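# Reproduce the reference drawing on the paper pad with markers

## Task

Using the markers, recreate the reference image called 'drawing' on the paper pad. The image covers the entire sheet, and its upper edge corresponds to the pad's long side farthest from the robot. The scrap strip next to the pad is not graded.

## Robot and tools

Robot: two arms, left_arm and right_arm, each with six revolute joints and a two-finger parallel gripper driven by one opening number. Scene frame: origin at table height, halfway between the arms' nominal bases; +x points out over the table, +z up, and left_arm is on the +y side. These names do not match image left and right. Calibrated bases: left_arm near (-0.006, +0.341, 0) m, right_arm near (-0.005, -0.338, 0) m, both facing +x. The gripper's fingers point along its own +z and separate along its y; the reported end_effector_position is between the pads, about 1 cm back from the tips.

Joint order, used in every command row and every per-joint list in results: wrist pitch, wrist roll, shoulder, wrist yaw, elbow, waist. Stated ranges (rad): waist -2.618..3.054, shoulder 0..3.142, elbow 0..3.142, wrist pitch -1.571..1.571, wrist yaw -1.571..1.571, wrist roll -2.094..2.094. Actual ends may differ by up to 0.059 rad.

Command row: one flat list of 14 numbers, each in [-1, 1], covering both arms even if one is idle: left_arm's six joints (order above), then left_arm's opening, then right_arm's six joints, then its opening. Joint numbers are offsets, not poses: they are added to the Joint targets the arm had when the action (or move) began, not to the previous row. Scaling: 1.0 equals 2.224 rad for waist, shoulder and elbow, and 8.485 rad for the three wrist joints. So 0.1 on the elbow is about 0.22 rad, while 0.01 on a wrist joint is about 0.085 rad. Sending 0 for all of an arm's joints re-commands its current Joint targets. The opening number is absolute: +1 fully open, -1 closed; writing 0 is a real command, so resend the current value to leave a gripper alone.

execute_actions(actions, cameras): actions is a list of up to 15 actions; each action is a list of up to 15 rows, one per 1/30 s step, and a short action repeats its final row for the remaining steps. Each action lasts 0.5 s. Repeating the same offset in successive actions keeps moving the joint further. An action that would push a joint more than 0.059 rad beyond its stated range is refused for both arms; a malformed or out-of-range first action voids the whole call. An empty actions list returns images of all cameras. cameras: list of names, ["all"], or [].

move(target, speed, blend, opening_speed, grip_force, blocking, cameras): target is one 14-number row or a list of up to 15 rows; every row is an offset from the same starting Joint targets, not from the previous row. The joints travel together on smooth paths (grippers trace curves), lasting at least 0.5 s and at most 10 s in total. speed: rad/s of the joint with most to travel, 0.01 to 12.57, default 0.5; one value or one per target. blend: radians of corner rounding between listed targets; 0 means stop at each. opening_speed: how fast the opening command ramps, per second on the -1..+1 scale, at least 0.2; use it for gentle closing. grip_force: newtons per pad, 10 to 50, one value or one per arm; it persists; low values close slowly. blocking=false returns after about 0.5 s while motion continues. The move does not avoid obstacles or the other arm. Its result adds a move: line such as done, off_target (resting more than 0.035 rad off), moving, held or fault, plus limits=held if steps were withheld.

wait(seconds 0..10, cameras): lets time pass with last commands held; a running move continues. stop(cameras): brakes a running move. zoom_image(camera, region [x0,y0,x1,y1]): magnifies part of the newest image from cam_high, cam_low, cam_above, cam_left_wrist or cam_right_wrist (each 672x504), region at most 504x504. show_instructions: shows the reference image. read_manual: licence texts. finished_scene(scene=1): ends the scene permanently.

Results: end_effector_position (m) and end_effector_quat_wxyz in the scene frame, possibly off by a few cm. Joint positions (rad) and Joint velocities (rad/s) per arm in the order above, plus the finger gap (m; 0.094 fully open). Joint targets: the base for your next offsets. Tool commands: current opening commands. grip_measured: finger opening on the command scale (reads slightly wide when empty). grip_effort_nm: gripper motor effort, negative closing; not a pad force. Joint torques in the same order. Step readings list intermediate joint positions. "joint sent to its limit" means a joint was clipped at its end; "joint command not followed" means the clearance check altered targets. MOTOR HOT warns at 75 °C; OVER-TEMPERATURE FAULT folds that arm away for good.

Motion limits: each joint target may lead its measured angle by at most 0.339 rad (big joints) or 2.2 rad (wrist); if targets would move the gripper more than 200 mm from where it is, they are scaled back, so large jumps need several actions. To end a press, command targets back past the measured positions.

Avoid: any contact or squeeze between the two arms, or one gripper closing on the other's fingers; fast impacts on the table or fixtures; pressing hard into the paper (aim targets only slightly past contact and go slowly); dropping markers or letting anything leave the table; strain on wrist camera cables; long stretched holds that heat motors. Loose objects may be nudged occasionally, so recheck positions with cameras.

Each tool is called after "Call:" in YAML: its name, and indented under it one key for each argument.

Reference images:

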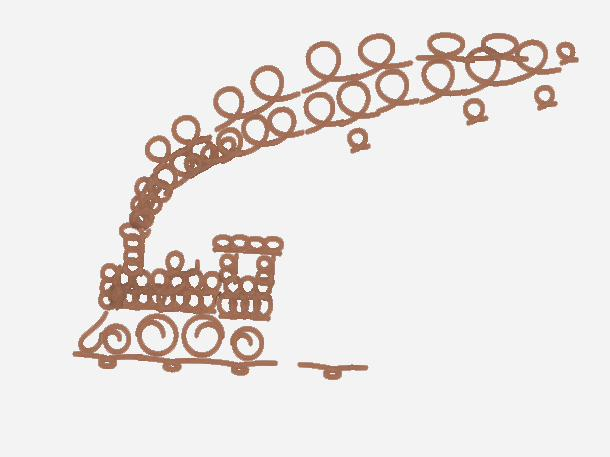

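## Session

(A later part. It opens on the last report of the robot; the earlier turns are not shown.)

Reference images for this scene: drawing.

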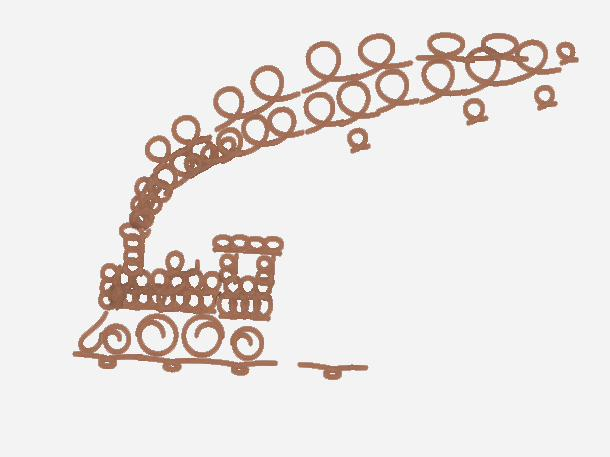

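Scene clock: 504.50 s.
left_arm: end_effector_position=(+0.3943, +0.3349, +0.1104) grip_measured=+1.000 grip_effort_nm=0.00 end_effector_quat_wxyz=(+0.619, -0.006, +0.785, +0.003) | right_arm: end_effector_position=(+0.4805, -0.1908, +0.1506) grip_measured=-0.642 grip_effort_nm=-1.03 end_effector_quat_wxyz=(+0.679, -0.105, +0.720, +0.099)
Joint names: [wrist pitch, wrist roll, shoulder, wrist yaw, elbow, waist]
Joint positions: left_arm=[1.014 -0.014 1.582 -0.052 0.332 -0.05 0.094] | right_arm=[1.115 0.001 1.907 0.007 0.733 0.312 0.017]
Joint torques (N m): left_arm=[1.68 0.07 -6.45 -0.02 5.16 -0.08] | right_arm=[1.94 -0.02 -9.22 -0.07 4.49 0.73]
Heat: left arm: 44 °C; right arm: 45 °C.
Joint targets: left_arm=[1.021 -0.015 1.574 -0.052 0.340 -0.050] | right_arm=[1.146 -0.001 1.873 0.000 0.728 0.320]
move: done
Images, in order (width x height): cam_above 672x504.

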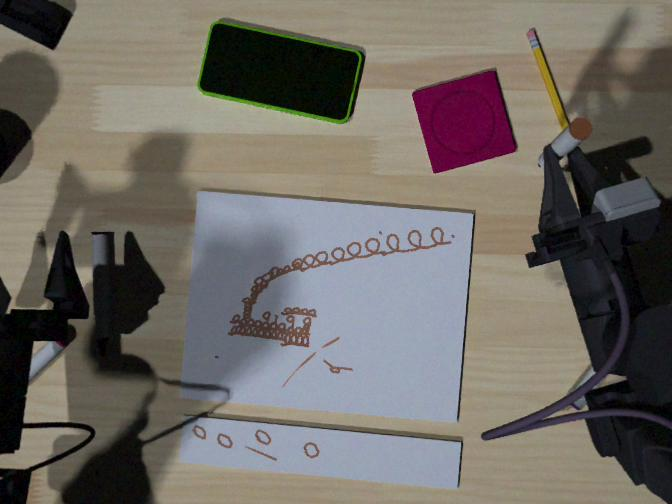

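Call:
move:
  target:
    - [0,0,0,0,0,0,1.0,0,0,0.06390,-0.00236,0.03994,0.30481,-0.85]
    - [0,0,0,0,0,0,1.0,-0.02074,0,0.03184,0,0.00262,0.28907,-0.85]
    - [0,0,0,0,0,0,1.0,-0.02799,0,0.03184,0,0.00262,0.28907,-0.85]
  speed: [0.5,0.12,0.1]
  blend: [0.01,0.005,0]

Call:
move:
  target:
    - [0,0,0,0,0,0,1.0,0,0,0.017869,0,0.017829,-0.004772,-0.85]
    - [0,0,0,0,0,0,1.0,0,0,0.019480,0,0.019986,-0.006205,-0.85]
    - [0,0,0,0,0,0,1.0,0,0,0.022185,0,0.023610,0.006414,-0.85]
    - [0,0,0,0,0,0,1.0,0,0,0.024514,0,0.026735,0.007769,-0.85]
    - [0,0,0,0,0,0,1.0,0,0,0.006879,0,0.009220,0.010142,-0.85]
    - [0,0,0,0,0,0,1.0,0,0,0.004681,0,0.006270,0.012248,-0.85]
    - [0,0,0,0,0,0,1.0,0,0,0.000721,0,0.000965,-0.000164,-0.85]
    - [0,0,0,0,0,0,1.0,0,0,-0.002915,0,-0.003896,-0.002114,-0.85]
    - [0,0,0,0,0,0,1.0,0,0,-0.003887,0,-0.005193,-0.003703,-0.85]
    - [0,0,0,0,0,0,1.0,0,0,0.014138,0,0.012845,-0.005931,-0.85]
    - [0,0,0,0,0,0,1.0,0,0,0.017596,0,0.017465,-0.009586,-0.85]
    - [0,0,0,0,0,0,1.0,0,0,0.024266,0,0.026401,0.002736,-0.85]
    - [0,0,0,0,0,0,1.0,0,0,0.029190,0,0.033021,0.006370,-0.85]
    - [0,0,0,0,0,0,1.0,0,0,0.011204,0,0.015035,0.011436,-0.85]
    - [0,0,0,0,0,0,1.0,0,0,0.006280,0,0.008415,0.015070,-0.85]
  speed: [0.14,0.045,0.075,0.045,0.12,0.045,0.075,0.045,0.045,0.14,0.045,0.075,0.045,0.12,0.045]
  blend: 0.0015

Call:
move:
  target:
    - [0,0,0,0,0,0,1.0,0,0,-0.006964,0,-0.009329,-0.012708,-0.85]
    - [0,0,0,0,0,0,1.0,0,0,-0.011888,0,-0.015905,-0.016342,-0.85]
    - [0,0,0,0,0,0,1.0,0,0,0.006098,0,0.002081,-0.021552,-0.85]
    - [0,0,0,0,0,0,1.0,0,0,0.011022,0,0.008657,-0.025186,-0.85]
    - [0,0,0,0,0,0,1.0,0,0,0.017986,0,0.017986,-0.012334,-0.85]
    - [0,0,0,0,0,0,1.0,0.028,0,0.017986,0,0.017986,-0.012334,-0.85]
    - [0,0,0,0,0,0,1.0,0.028,0,0.051386,-0.00236,0.063596,0.007876,-0.85]
    - [0,0,0,0,0,0,1.0,0.00725,0,0.019326,0,0.026276,-0.007864,-0.85]
    - [0,0,0,0,0,0,1.0,0,0,0.019326,0,0.026276,-0.007864,-0.85]
  speed: [0.075,0.045,0.14,0.045,0.075,0.5,0.5,0.12,0.1]
  blend: [0.0015,0.0015,0.0015,0.0015,0,0.01,0.01,0.005,0]

Call:
move:
  target:
    - [0,0,0,0,0,0,1.0,0,0,0.017754,0,0.017668,-0.005155,-0.85]
    - [0,0,0,0,0,0,1.0,0,0,0.019968,0,0.020693,-0.006963,-0.85]
    - [0,0,0,0,0,0,1.0,0,0,0.023574,0,0.025628,0.005327,-0.85]
    - [0,0,0,0,0,0,1.0,0,0,0.026572,0,0.029739,0.007109,-0.85]
    - [0,0,0,0,0,0,1.0,0,0,0.009051,0,0.012391,0.010089,-0.85]
    - [0,0,0,0,0,0,1.0,0,0,0.006165,0,0.008432,0.012720,-0.85]
    - [0,0,0,0,0,0,1.0,0,0,0.000974,0,0.001329,0.000732,-0.85]
    - [0,0,0,0,0,0,1.0,0,0,-0.003829,0,-0.005222,-0.001740,-0.85]
    - [0,0,0,0,0,0,1.0,0,0,-0.004921,0,-0.006707,-0.003443,-0.85]
    - [0,0,0,0,0,0,1.0,0,0,0.012965,0,0.011142,-0.005673,-0.85]
    - [0,0,0,0,0,0,1.0,0,0,0.014505,0,0.013238,-0.009157,-0.85]
    - [0,0,0,0,0,0,1.0,0,0,0.018774,0,0.019061,-0.011780,-0.85]
    - [0,0,0,0,0,0,1.0,0,0,0.024751,0,0.027241,0.000478,-0.85]
    - [0,0,0,0,0,0,1.0,0,0,0.030039,0,0.034503,0.002686,-0.85]
    - [0,0,0,0,0,0,1.0,0,0,0.033091,0,0.038706,0.006403,-0.85]
  speed: [0.14,0.045,0.075,0.045,0.12,0.045,0.075,0.045,0.045,0.14,0.045,0.045,0.075,0.045,0.045]
  blend: 0.0015

Call:
move:
  target:
    - [0,0,0,0,0,0,1.0,0,0,-0.017986,0,-0.017986,0.004258,-0.85]
    - [0,0,0,0,0,0,1.0,0,0,-0.021038,0,-0.022189,0.007975,-0.85]
    - [0,0,0,0,0,0,1.0,0,0,-0.026326,0,-0.029451,0.010183,-0.85]
    - [0,0,0,0,0,0,1.0,0,0,-0.032430,0,-0.037804,-0.002258,-0.85]
    - [0,0,0,0,0,0,1.0,0,0,-0.037718,0,-0.045014,-0.004386,-0.85]
    - [0,0,0,0,0,0,1.0,0,0,-0.040770,0,-0.049163,-0.008183,-0.85]
    - [0,0,0,0,0,0,1.0,0,0,-0.022784,0,-0.031177,-0.012597,-0.85]
    - [0,0,0,0,0,0,1.0,0,0,-0.019732,0,-0.027028,-0.016394,-0.85]
    - [0,0,0,0,0,0,1.0,0,0,-0.014444,0,-0.019818,-0.018522,-0.85]
    - [0,0,0,0,0,0,1.0,0,0,-0.008340,0,-0.011465,-0.005925,-0.85]
    - [0,0,0,0,0,0,1.0,0.028,0,-0.008340,0,-0.011465,-0.005925,-0.85]
    - [0,0,0,0,0,0,1.0,0.028,0,0.024490,-0.00236,0.033705,0.018955,-0.85]
    - [0,0,0,0,0,0,1.0,0.00725,0,-0.007570,0,-0.003615,0.003215,-0.85]
    - [0,0,0,0,0,0,1.0,0,0,-0.007570,0,-0.003615,0.003215,-0.85]
  speed: [0.12,0.045,0.045,0.075,0.045,0.045,0.14,0.045,0.045,0.075,0.5,0.5,0.12,0.1]
  blend: [0.0015,0.0015,0.0015,0.0015,0.0015,0.0015,0.0015,0.0015,0.0015,0,0.01,0.01,0.005,0]

Call:
move:
  target:
    - [0,0,0,0,0,0,1.0,0,0,0.017753,0,0.017662,-0.004955,-0.85]
    - [0,0,0,0,0,0,1.0,0,0,0.019973,0,0.020747,-0.006694,-0.85]
    - [0,0,0,0,0,0,1.0,0,0,0.023591,0,0.025784,0.005375,-0.85]
    - [0,0,0,0,0,0,1.0,0,0,0.026600,0,0.029985,0.007090,-0.85]
    - [0,0,0,0,0,0,1.0,0,0,0.009081,0,0.012651,0.009957,-0.85]
    - [0,0,0,0,0,0,1.0,0,0,0.006183,0,0.008605,0.012489,-0.85]
    - [0,0,0,0,0,0,1.0,0,0,0.000976,0,0.001355,0.000708,-0.85]
    - [0,0,0,0,0,0,1.0,0,0,-0.003837,0,-0.005320,-0.001671,-0.85]
    - [0,0,0,0,0,0,1.0,0,0,-0.004930,0,-0.006832,-0.003308,-0.85]
    - [0,0,0,0,0,0,1.0,0,0,0.012955,0,0.011015,-0.005452,-0.85]
    - [0,0,0,0,0,0,1.0,0,0,0.014497,0,0.013149,-0.008802,-0.85]
    - [0,0,0,0,0,0,1.0,0,0,0.018775,0,0.019082,-0.011327,-0.85]
    - [0,0,0,0,0,0,1.0,0,0,0.024772,0,0.027431,0.000710,-0.85]
    - [0,0,0,0,0,0,1.0,0,0,0.030083,0,0.034858,0.002832,-0.85]
    - [0,0,0,0,0,0,1.0,0,0,0.033151,0,0.039162,0.006410,-0.85]
  speed: [0.14,0.045,0.075,0.045,0.12,0.045,0.075,0.045,0.045,0.14,0.045,0.045,0.075,0.045,0.045]
  blend: 0.0015

Call:
move:
  target:
    - [0,0,0,0,0,0,1.0,0,0,-0.017986,0,-0.017986,0.004098,-0.85]
    - [0,0,0,0,0,0,1.0,0,0,-0.021054,0,-0.022290,0.007676,-0.85]
    - [0,0,0,0,0,0,1.0,0,0,-0.026365,0,-0.029717,0.009798,-0.85]
    - [0,0,0,0,0,0,1.0,0,0,-0.032489,0,-0.038243,-0.002418,-0.85]
    - [0,0,0,0,0,0,1.0,0,0,-0.037787,0,-0.045587,-0.004468,-0.85]
    - [0,0,0,0,0,0,1.0,0,0,-0.040842,0,-0.049809,-0.008118,-0.85]
    - [0,0,0,0,0,0,1.0,0,0,-0.022856,0,-0.031823,-0.012364,-0.85]
    - [0,0,0,0,0,0,1.0,0,0,-0.019801,0,-0.027601,-0.016014,-0.85]
    - [0,0,0,0,0,0,1.0,0,0,-0.014503,0,-0.020257,-0.018064,-0.85]
    - [0,0,0,0,0,0,1.0,0,0,-0.008379,0,-0.011731,-0.005700,-0.85]
    - [0,0,0,0,0,0,1.0,0.028,0,-0.008379,0,-0.011731,-0.005700,-0.85]
    - [0,0,0,0,0,0,1.0,0.028,0,0.021621,-0.00236,0.029979,0.018600,-0.85]
    - [0,0,0,0,0,0,1.0,0.00725,0,-0.010439,0,-0.007341,0.002860,-0.85]
    - [0,0,0,0,0,0,1.0,0,0,-0.010439,0,-0.007341,0.002860,-0.85]
  speed: [0.12,0.045,0.045,0.075,0.045,0.045,0.14,0.045,0.045,0.075,0.5,0.5,0.12,0.1]
  blend: [0.0015,0.0015,0.0015,0.0015,0.0015,0.0015,0.0015,0.0015,0.0015,0,0.01,0.01,0.005,0]

Call:
move:
  target:
    - [0,0,0,0,0,0,1.0,0,0,0.017870,0,0.017821,-0.004121,-0.85]
    - [0,0,0,0,0,0,1.0,0,0,0.019395,0,0.019978,-0.005233,-0.85]
    - [0,0,0,0,0,0,1.0,0,0,0.021814,0,0.023404,0.006731,-0.85]
    - [0,0,0,0,0,0,1.0,0,0,0.023828,0,0.026261,0.007838,-0.85]
    - [0,0,0,0,0,0,1.0,0,0,0.006193,0,0.008773,0.009706,-0.85]
    - [0,0,0,0,0,0,1.0,0,0,0.004215,0,0.005967,0.011330,-0.85]
    - [0,0,0,0,0,0,1.0,0,0,0.000732,0,0.001034,-0.000459,-0.85]
    - [0,0,0,0,0,0,1.0,0,0,-0.002451,0,-0.003460,-0.002007,-0.85]
    - [0,0,0,0,0,0,1.0,0,0,-0.003366,0,-0.004749,-0.003248,-0.85]
    - [0,0,0,0,0,0,1.0,0,0,0.014601,0,0.013210,-0.005023,-0.85]
    - [0,0,0,0,0,0,1.0,0,0,0.017702,0,0.017584,-0.007938,-0.85]
    - [0,0,0,0,0,0,1.0,0,0,0.023674,0,0.026042,0.003800,-0.85]
    - [0,0,0,0,0,0,1.0,0,0,0.028086,0,0.032317,0.006698,-0.85]
    - [0,0,0,0,0,0,1.0,0,0,0.010100,0,0.014331,0.010752,-0.85]
    - [0,0,0,0,0,0,1.0,0,0,0.005688,0,0.008056,0.013650,-0.85]
  speed: [0.14,0.045,0.075,0.045,0.12,0.045,0.075,0.045,0.045,0.14,0.045,0.075,0.045,0.12,0.045]
  blend: 0.0015

Call:
move:
  target:
    - [0,0,0,0,0,0,1.0,0,0,-0.006234,0,-0.008828,-0.012066,-0.85]
    - [0,0,0,0,0,0,1.0,0,0,-0.010636,0,-0.015033,-0.014964,-0.85]
    - [0,0,0,0,0,0,1.0,0,0,0.007350,0,0.002953,-0.019108,-0.85]
    - [0,0,0,0,0,0,1.0,0,0,0.011752,0,0.009158,-0.022006,-0.85]
    - [0,0,0,0,0,0,1.0,0,0,0.017986,0,0.017986,-0.009850,-0.85]
    - [0,0,0,0,0,0,1.0,0.028,0,0.017986,0,0.017986,-0.009850,-0.85]
    - [0,0,0,0,0,0,1.0,0.028,0,0.042286,-0.00236,0.051896,-0.006170,-0.85]
    - [0,0,0,0,0,0,1.0,0.00725,0,0.010226,0,0.014576,-0.021910,-0.85]
    - [0,0,0,0,0,0,1.0,0,0,0.010226,0,0.014576,-0.021910,-0.85]
  speed: [0.075,0.045,0.14,0.045,0.075,0.5,0.5,0.12,0.1]
  blend: [0.0015,0.0015,0.0015,0.0015,0,0.01,0.01,0.005,0]

Call:
move:
  target:
    - [0,0,0,0,0,0,1.0,0,0,0.017986,0,0.017986,0.009428,-0.85]
    - [0,0,0,0,0,0,1.0,0,0,0.019223,0,0.019757,0.013092,-0.85]
    - [0,0,0,0,0,0,1.0,0,0,0.021193,0,0.022583,0.017655,-0.85]
    - [0,0,0,0,0,0,1.0,0,0,0.022952,0,0.025110,0.022552,-0.85]
    - [0,0,0,0,0,0,1.0,0,0,0.023225,0,0.025502,0.025354,-0.85]
    - [0,0,0,0,0,0,1.0,0,0,0.002545,0,0.003649,0.026547,-0.85]
    - [0,0,0,0,0,0,1.0,0,0,-0.000864,0,-0.001236,0.013365,-0.85]
    - [0,0,0,0,0,0,1.0,0,0,-0.002837,0,-0.004057,0.010447,-0.85]
    - [0,0,0,0,0,0,1.0,0,0,-0.003789,0,-0.005416,0.007148,-0.85]
    - [0,0,0,0,0,0,1.0,0,0,-0.004563,0,-0.006520,0.004574,-0.85]
    - [0,0,0,0,0,0,1.0,0.028,0,-0.004563,0,-0.006520,0.004574,-0.85]
    - [0,0,0,0,0,0,1.0,0.028,0,0.037557,-0.00236,0.045140,0.036324,-0.85]
    - [0,0,0,0,0,0,1.0,0.00725,0,0.005497,0,0.007820,0.020584,-0.85]
    - [0,0,0,0,0,0,1.0,0,0,0.005497,0,0.007820,0.020584,-0.85]
  speed: [0.14,0.03,0.03,0.03,0.03,0.12,0.075,0.03,0.03,0.03,0.5,0.5,0.12,0.1]
  blend: [0.0015,0.0015,0.0015,0.0015,0.0015,0.0015,0.0015,0.0015,0.0015,0,0.01,0.01,0.005,0]

Call:
move:
  target:
    - [0,0,0,0,0,0,1.0,0,0,-0.013386,0,-0.019092,-0.006339,-0.85]
    - [0,0,0,0,0,0,1.0,0,0,-0.020696,0,-0.029467,-0.007558,-0.85]
    - [0,0,0,0,0,0,1.0,0,0,-0.024615,0,-0.035011,0.004960,-0.85]
    - [0,0,0,0,0,0,1.0,0,0,-0.006762,0,-0.017213,0.007028,-0.85]
    - [0,0,0,0,0,0,1.0,0,0,-0.002334,0,-0.010947,0.009094,-0.85]
    - [0,0,0,0,0,0,1.0,0,0,0.001585,0,-0.005403,-0.003424,-0.85]
    - [0,0,0,0,0,0,1.0,0,0,-0.016268,0,-0.023201,-0.005492,-0.85]
    - [0,0,0,0,0,0,1.0,0,0,-0.022013,0,-0.031329,-0.008903,-0.85]
    - [0,0,0,0,0,0,1.0,0,0,-0.038718,0,-0.054771,-0.013962,-0.85]
    - [0,0,0,0,0,0,1.0,0,0,-0.050960,0,-0.071764,-0.017685,-0.85]
    - [0,0,0,0,0,0,1.0,0,0,-0.058119,0,-0.081612,-0.019182,-0.85]
    - [0,0,0,0,0,0,1.0,0,0,-0.062031,0,-0.086994,-0.006393,-0.85]
    - [0,0,0,0,0,0,1.0,0,0,-0.044260,0,-0.069304,-0.004208,-0.85]
    - [0,0,0,0,0,0,1.0,0,0,-0.039939,0,-0.063360,-0.001942,-0.85]
    - [0,0,0,0,0,0,1.0,0,0,-0.036027,0,-0.057978,-0.014731,-0.85]
  speed: [0.05,0.045,0.075,0.14,0.045,0.075,0.12,0.045,0.05,0.05,0.045,0.075,0.14,0.045,0.075]
  blend: 0.0015

Call:
move:
  target:
    - [0,0,0,0,0,0,1.0,0,0,-0.017771,0,-0.017690,-0.002185,-0.85]
    - [0,0,0,0,0,0,1.0,0,0,-0.023505,0,-0.025578,-0.005705,-0.85]
    - [0,0,0,0,0,0,1.0,0,0,-0.039540,0,-0.047445,-0.011179,-0.85]
    - [0,0,0,0,0,0,1.0,0,0,-0.054455,0,-0.067196,-0.016667,-0.85]
    - [0,0,0,0,0,0,1.0,0,0,-0.061171,0,-0.076168,-0.017994,-0.85]
    - [0,0,0,0,0,0,1.0,0,0,-0.065110,0,-0.081429,-0.004895,-0.85]
    - [0,0,0,0,0,0,1.0,0,0,-0.047437,0,-0.063861,-0.002577,-0.85]
    - [0,0,0,0,0,0,1.0,0,0,-0.043205,0,-0.058208,-0.000065,-0.85]
    - [0,0,0,0,0,0,1.0,0,0,-0.039266,0,-0.052947,-0.013164,-0.85]
    - [0,0,0,0,0,0,1.0,0,0,-0.056939,0,-0.070515,-0.015482,-0.85]
    - [0,0,0,0,0,0,1.0,0,0,-0.062266,0,-0.077631,-0.019685,-0.85]
    - [0,0,0,0,0,0,1.0,0,0,-0.079526,0,-0.099419,-0.026553,-0.85]
    - [0,0,0,0,0,0,1.0,0.028,0,-0.079526,0,-0.099419,-0.026553,-0.85]
    - [0,0,0,0,0,0,1.0,0.028,0,-0.109526,0,-0.099419,-0.280000,-0.85]
  speed: [0.12,0.045,0.05,0.05,0.045,0.075,0.14,0.045,0.075,0.12,0.045,0.05,0.5,0.6]
  blend: [0.0015,0.0015,0.0015,0.0015,0.0015,0.0015,0.0015,0.0015,0.0015,0.0015,0.0015,0,0.01,0]
  cameras: ["cam_above"]

Call:
zoom_image:
  camera: "cam_above"
  region: [200, 280, 350, 390]

Scene clock: 521.37 s.
left_arm: end_effector_position=(+0.3943, +0.3349, +0.1104) grip_measured=+1.000 grip_effort_nm=0.00 end_effector_quat_wxyz=(+0.619, -0.006, +0.785, +0.003) | right_arm: end_effector_position=(+0.2835, +0.0713, +0.0779) grip_measured=-0.642 grip_effort_nm=-1.03 end_effector_quat_wxyz=(+0.528, -0.370, +0.713, +0.275)
Joint names: [wrist pitch, wrist roll, shoulder, wrist yaw, elbow, waist]
Joint positions: left_arm=[1.014 -0.014 1.582 -0.052 0.332 -0.05 0.094] | right_arm=[0.936 0.001 1.971 -0.005 0.741 0.97 0.017]
Joint torques (N m): left_arm=[1.69 0.03 -6.46 -0.04 5.31 -0.14] | right_arm=[1.41 -0.02 -8.99 0.05 4.05 -0.54]
Heat: left arm: 44 °C; right arm: 46 °C.
Joint targets: left_arm=[1.021 -0.015 1.574 -0.052 0.340 -0.050] | right_arm=[0.908 0.000 1.944 0.000 0.734 0.964]
move: done

Scene clock: 525.60 s.
left_arm: end_effector_position=(+0.3943, +0.3349, +0.1104) grip_measured=+1.000 grip_effort_nm=0.00 end_effector_quat_wxyz=(+0.619, -0.006, +0.785, +0.003) | right_arm: end_effector_position=(+0.2794, +0.0810, +0.0782) grip_measured=-0.642 grip_effort_nm=-1.03 end_effector_quat_wxyz=(+0.527, -0.375, +0.710, +0.279)
Joint names: [wrist pitch, wrist roll, shoulder, wrist yaw, elbow, waist]
Joint positions: left_arm=[1.014 -0.014 1.582 -0.052 0.332 -0.05 0.094] | right_arm=[0.927 0.001 1.986 0 0.765 0.989 0.017]
Joint torques (N m): left_arm=[1.69 0.04 -6.43 -0.02 5.3 -0.14] | right_arm=[1.48 -0.02 -9.16 0.01 3.63 0.62]
Heat: left arm: 44 °C; right arm: 46 °C.
Joint targets: left_arm=[1.021 -0.015 1.574 -0.052 0.340 -0.050] | right_arm=[0.908 0.000 1.958 0.000 0.753 0.997]
move: done

Scene clock: 530.77 s.
left_arm: end_effector_position=(+0.3943, +0.3349, +0.1104) grip_measured=+1.000 grip_effort_nm=0.00 end_effector_quat_wxyz=(+0.619, -0.006, +0.785, +0.003) | right_arm: end_effector_position=(+0.2879, +0.0918, +0.0786) grip_measured=-0.642 grip_effort_nm=-1.03 end_effector_quat_wxyz=(+0.533, -0.373, +0.705, +0.283)
Joint names: [wrist pitch, wrist roll, shoulder, wrist yaw, elbow, waist]
Joint positions: left_arm=[1.014 -0.014 1.582 -0.052 0.332 -0.05 0.094] | right_arm=[0.936 0.001 2.03 -0.005 0.818 0.986 0.017]
Joint torques (N m): left_arm=[1.65 0.04 -6.46 -0.03 5.31 -0.08] | right_arm=[1.4 -0.02 -9.62 0.05 4.14 -0.55]
Heat: left arm: 44 °C; right arm: 46 °C.
Joint targets: left_arm=[1.021 -0.015 1.574 -0.052 0.340 -0.050] | right_arm=[0.908 0.000 2.001 0.000 0.811 0.980]
move: done

Scene clock: 535.03 s.
left_arm: end_effector_position=(+0.3943, +0.3349, +0.1104) grip_measured=+1.000 grip_effort_nm=0.00 end_effector_quat_wxyz=(+0.619, -0.006, +0.785, +0.003) | right_arm: end_effector_position=(+0.2951, +0.1021, +0.0794) grip_measured=-0.642 grip_effort_nm=-1.03 end_effector_quat_wxyz=(+0.536, -0.371, +0.703, +0.283)
Joint names: [wrist pitch, wrist roll, shoulder, wrist yaw, elbow, waist]
Joint positions: left_arm=[1.014 -0.014 1.582 -0.052 0.332 -0.05 0.094] | right_arm=[0.925 0.001 2.064 -0.001 0.872 0.987 0.017]
Joint torques (N m): left_arm=[1.65 0.02 -6.46 -0.01 5.27 -0.01] | right_arm=[1.5 -0.02 -6.95 0.01 7.16 0.57]
Heat: left arm: 44 °C; right arm: 45 °C.
Joint targets: left_arm=[1.021 -0.015 1.574 -0.052 0.340 -0.050] | right_arm=[0.908 0.000 2.074 0.000 0.897 0.994]
move: done

Scene clock: 541.57 s.
left_arm: end_effector_position=(+0.3943, +0.3349, +0.1104) grip_measured=+1.000 grip_effort_nm=0.00 end_effector_quat_wxyz=(+0.619, -0.006, +0.785, +0.003) | right_arm: end_effector_position=(+0.2890, +0.1140, +0.0794) grip_measured=-0.642 grip_effort_nm=-1.03 end_effector_quat_wxyz=(+0.537, -0.377, +0.696, +0.293)
Joint names: [wrist pitch, wrist roll, shoulder, wrist yaw, elbow, waist]
Joint positions: left_arm=[1.014 -0.014 1.582 -0.052 0.332 -0.05 0.094] | right_arm=[0.937 0.001 2.088 -0.005 0.897 1.007 0.017]
Joint torques (N m): left_arm=[1.65 0.03 -6.32 -0.07 5.11 -0.09] | right_arm=[1.39 -0.01 -10.18 0.06 4.25 -0.54]
Heat: left arm: 44 °C; right arm: 45 °C.
Joint targets: left_arm=[1.021 -0.015 1.574 -0.052 0.340 -0.050] | right_arm=[0.908 0.000 2.058 -0.001 0.890 1.001]
move: done

Scene clock: 545.83 s.
left_arm: end_effector_position=(+0.3943, +0.3349, +0.1104) grip_measured=+1.000 grip_effort_nm=0.00 end_effector_quat_wxyz=(+0.619, -0.006, +0.785, +0.003) | right_arm: end_effector_position=(+0.2959, +0.1241, +0.0801) grip_measured=-0.642 grip_effort_nm=-1.03 end_effector_quat_wxyz=(+0.540, -0.375, +0.694, +0.293)
Joint names: [wrist pitch, wrist roll, shoulder, wrist yaw, elbow, waist]
Joint positions: left_arm=[1.014 -0.014 1.582 -0.052 0.332 -0.05 0.094] | right_arm=[0.924 0.001 2.121 -0.001 0.95 1.008 0.017]
Joint torques (N m): left_arm=[1.65 0.02 -6.41 -0.03 5.3 -0.02] | right_arm=[1.52 -0.02 -7.41 0.01 7.31 0.57]
Heat: left arm: 44 °C; right arm: 45 °C.
Joint targets: left_arm=[1.021 -0.015 1.574 -0.052 0.340 -0.050] | right_arm=[0.908 0.000 2.131 0.000 0.977 1.015]
move: done

Scene clock: 552.37 s.
left_arm: end_effector_position=(+0.3943, +0.3349, +0.1104) grip_measured=+1.000 grip_effort_nm=0.00 end_effector_quat_wxyz=(+0.619, -0.006, +0.785, +0.003) | right_arm: end_effector_position=(+0.2885, +0.1342, +0.0799) grip_measured=-0.642 grip_effort_nm=-1.03 end_effector_quat_wxyz=(+0.540, -0.382, +0.686, +0.302)
Joint names: [wrist pitch, wrist roll, shoulder, wrist yaw, elbow, waist]
Joint positions: left_arm=[1.014 -0.014 1.582 -0.052 0.332 -0.05 0.094] | right_arm=[0.937 0.001 2.14 -0.005 0.967 1.028 0.017]
Joint torques (N m): left_arm=[1.64 0.05 -6.39 -0.04 5.31 -0.13] | right_arm=[1.41 -0.02 -10.69 0.05 4.31 -0.54]
Heat: left arm: 44 °C; right arm: 45 °C.
Joint targets: left_arm=[1.021 -0.015 1.574 -0.052 0.340 -0.050] | right_arm=[0.908 0.000 2.108 -0.001 0.960 1.022]
move: done

Scene clock: 556.43 s.
left_arm: end_effector_position=(+0.3943, +0.3349, +0.1104) grip_measured=+1.000 grip_effort_nm=0.00 end_effector_quat_wxyz=(+0.619, -0.006, +0.785, +0.003) | right_arm: end_effector_position=(+0.2842, +0.1427, +0.0799) grip_measured=-0.642 grip_effort_nm=-1.03 end_effector_quat_wxyz=(+0.539, -0.386, +0.684, +0.304)
Joint names: [wrist pitch, wrist roll, shoulder, wrist yaw, elbow, waist]
Joint positions: left_arm=[1.014 -0.014 1.582 -0.052 0.332 -0.05 0.094] | right_arm=[0.923 0.001 2.151 -0.001 0.992 1.044 0.017]
Joint torques (N m): left_arm=[1.65 0.08 -6.41 -0.07 5.35 -0.27] | right_arm=[1.53 -0.02 -10.71 0.01 3.81 0.65]
Heat: left arm: 44 °C; right arm: 45 °C.
Joint targets: left_arm=[1.021 -0.015 1.574 -0.052 0.340 -0.050] | right_arm=[0.908 0.000 2.121 0.000 0.978 1.052]
move: done; blend cut to 0.0014 rad at target 8, 0.0014 rad at target 9

Scene clock: 561.47 s.
left_arm: end_effector_position=(+0.3943, +0.3349, +0.1104) grip_measured=+1.000 grip_effort_nm=0.00 end_effector_quat_wxyz=(+0.619, -0.006, +0.785, +0.003) | right_arm: end_effector_position=(+0.3035, +0.1385, +0.0803) grip_measured=-0.642 grip_effort_nm=-1.03 end_effector_quat_wxyz=(+0.548, -0.373, +0.686, +0.300)
Joint names: [wrist pitch, wrist roll, shoulder, wrist yaw, elbow, waist]
Joint positions: left_arm=[1.014 -0.014 1.582 -0.052 0.332 -0.05 0.094] | right_arm=[0.937 0.001 2.176 -0.005 1.018 1.009 0.017]
Joint torques (N m): left_arm=[1.68 0.03 -6.35 -0.04 5.24 -0.1] | right_arm=[1.39 -0.02 -11.03 0.05 4.36 -0.54]
Heat: left arm: 44 °C; right arm: 45 °C.
Joint targets: left_arm=[1.021 -0.015 1.574 -0.052 0.340 -0.050] | right_arm=[0.908 0.000 2.144 -0.001 1.011 1.003]
move: done

Scene clock: 567.90 s.
left_arm: end_effector_position=(+0.3943, +0.3349, +0.1104) grip_measured=+1.000 grip_effort_nm=0.00 end_effector_quat_wxyz=(+0.619, -0.006, +0.785, +0.003) | right_arm: end_effector_position=(+0.2834, +0.1555, +0.0806) grip_measured=-0.642 grip_effort_nm=-1.03 end_effector_quat_wxyz=(+0.543, -0.388, +0.676, +0.313)
Joint names: [wrist pitch, wrist roll, shoulder, wrist yaw, elbow, waist]
Joint positions: left_arm=[1.014 -0.014 1.582 -0.052 0.332 -0.05 0.094] | right_arm=[0.938 0.001 2.188 -0.005 1.035 1.055 0.017]
Joint torques (N m): left_arm=[1.68 0.07 -6.45 -0.02 5.09 -0.12] | right_arm=[1.4 -0.02 -11.14 0.05 4.37 -0.55]
Heat: left arm: 44 °C; right arm: 46 °C.
Joint targets: left_arm=[1.021 -0.015 1.574 -0.052 0.340 -0.050] | right_arm=[0.908 0.000 2.156 -0.001 1.028 1.049]
move: done

Scene clock: 575.30 s.
left_arm: end_effector_position=(+0.3943, +0.3349, +0.1104) grip_measured=+1.000 grip_effort_nm=0.00 end_effector_quat_wxyz=(+0.619, -0.006, +0.785, +0.003) | right_arm: end_effector_position=(+0.2791, +0.1130, +0.0794) grip_measured=-0.642 grip_effort_nm=-1.03 end_effector_quat_wxyz=(+0.531, -0.383, +0.697, +0.293)
Joint names: [wrist pitch, wrist roll, shoulder, wrist yaw, elbow, waist]
Joint positions: left_arm=[1.014 -0.014 1.582 -0.052 0.332 -0.05 0.094] | right_arm=[0.924 0.001 2.065 0.001 0.874 1.024 0.017]
Joint torques (N m): left_arm=[1.66 0.04 -6.48 -0.02 5.14 -0.21] | right_arm=[1.52 -0.02 -6.93 0 7.13 -0.65]
Heat: left arm: 44 °C; right arm: 45 °C.
Joint targets: left_arm=[1.021 -0.015 1.574 -0.052 0.340 -0.050] | right_arm=[0.908 0.000 2.076 0.000 0.899 1.016]
move: done

Scene clock: 583.47 s.
left_arm: end_effector_position=(+0.3943, +0.3349, +0.1104) grip_measured=+1.000 grip_effort_nm=0.00 end_effector_quat_wxyz=(+0.619, -0.006, +0.785, +0.003) | right_arm: end_effector_position=(+0.4567, -0.1599, +0.1509) grip_measured=-0.642 grip_effort_nm=-1.03 end_effector_quat_wxyz=(+0.672, -0.131, +0.718, +0.123)
Joint names: [wrist pitch, wrist roll, shoulder, wrist yaw, elbow, waist]
Joint positions: left_arm=[1.014 -0.014 1.582 -0.052 0.332 -0.05 0.094] | right_arm=[1.116 0.001 1.864 0.007 0.683 0.386 0.017]
Joint torques (N m): left_arm=[1.65 0.03 -6.41 -0.05 5.14 -0.08] | right_arm=[1.94 -0.02 -8.81 -0.07 4.45 0.68]
Heat: left arm: 44 °C; right arm: 45 °C.
Joint targets: left_arm=[1.021 -0.015 1.574 -0.052 0.340 -0.050] | right_arm=[1.146 0.000 1.832 0.000 0.678 0.393]
move: done
Images, in order (width x height): cam_above 672x504.

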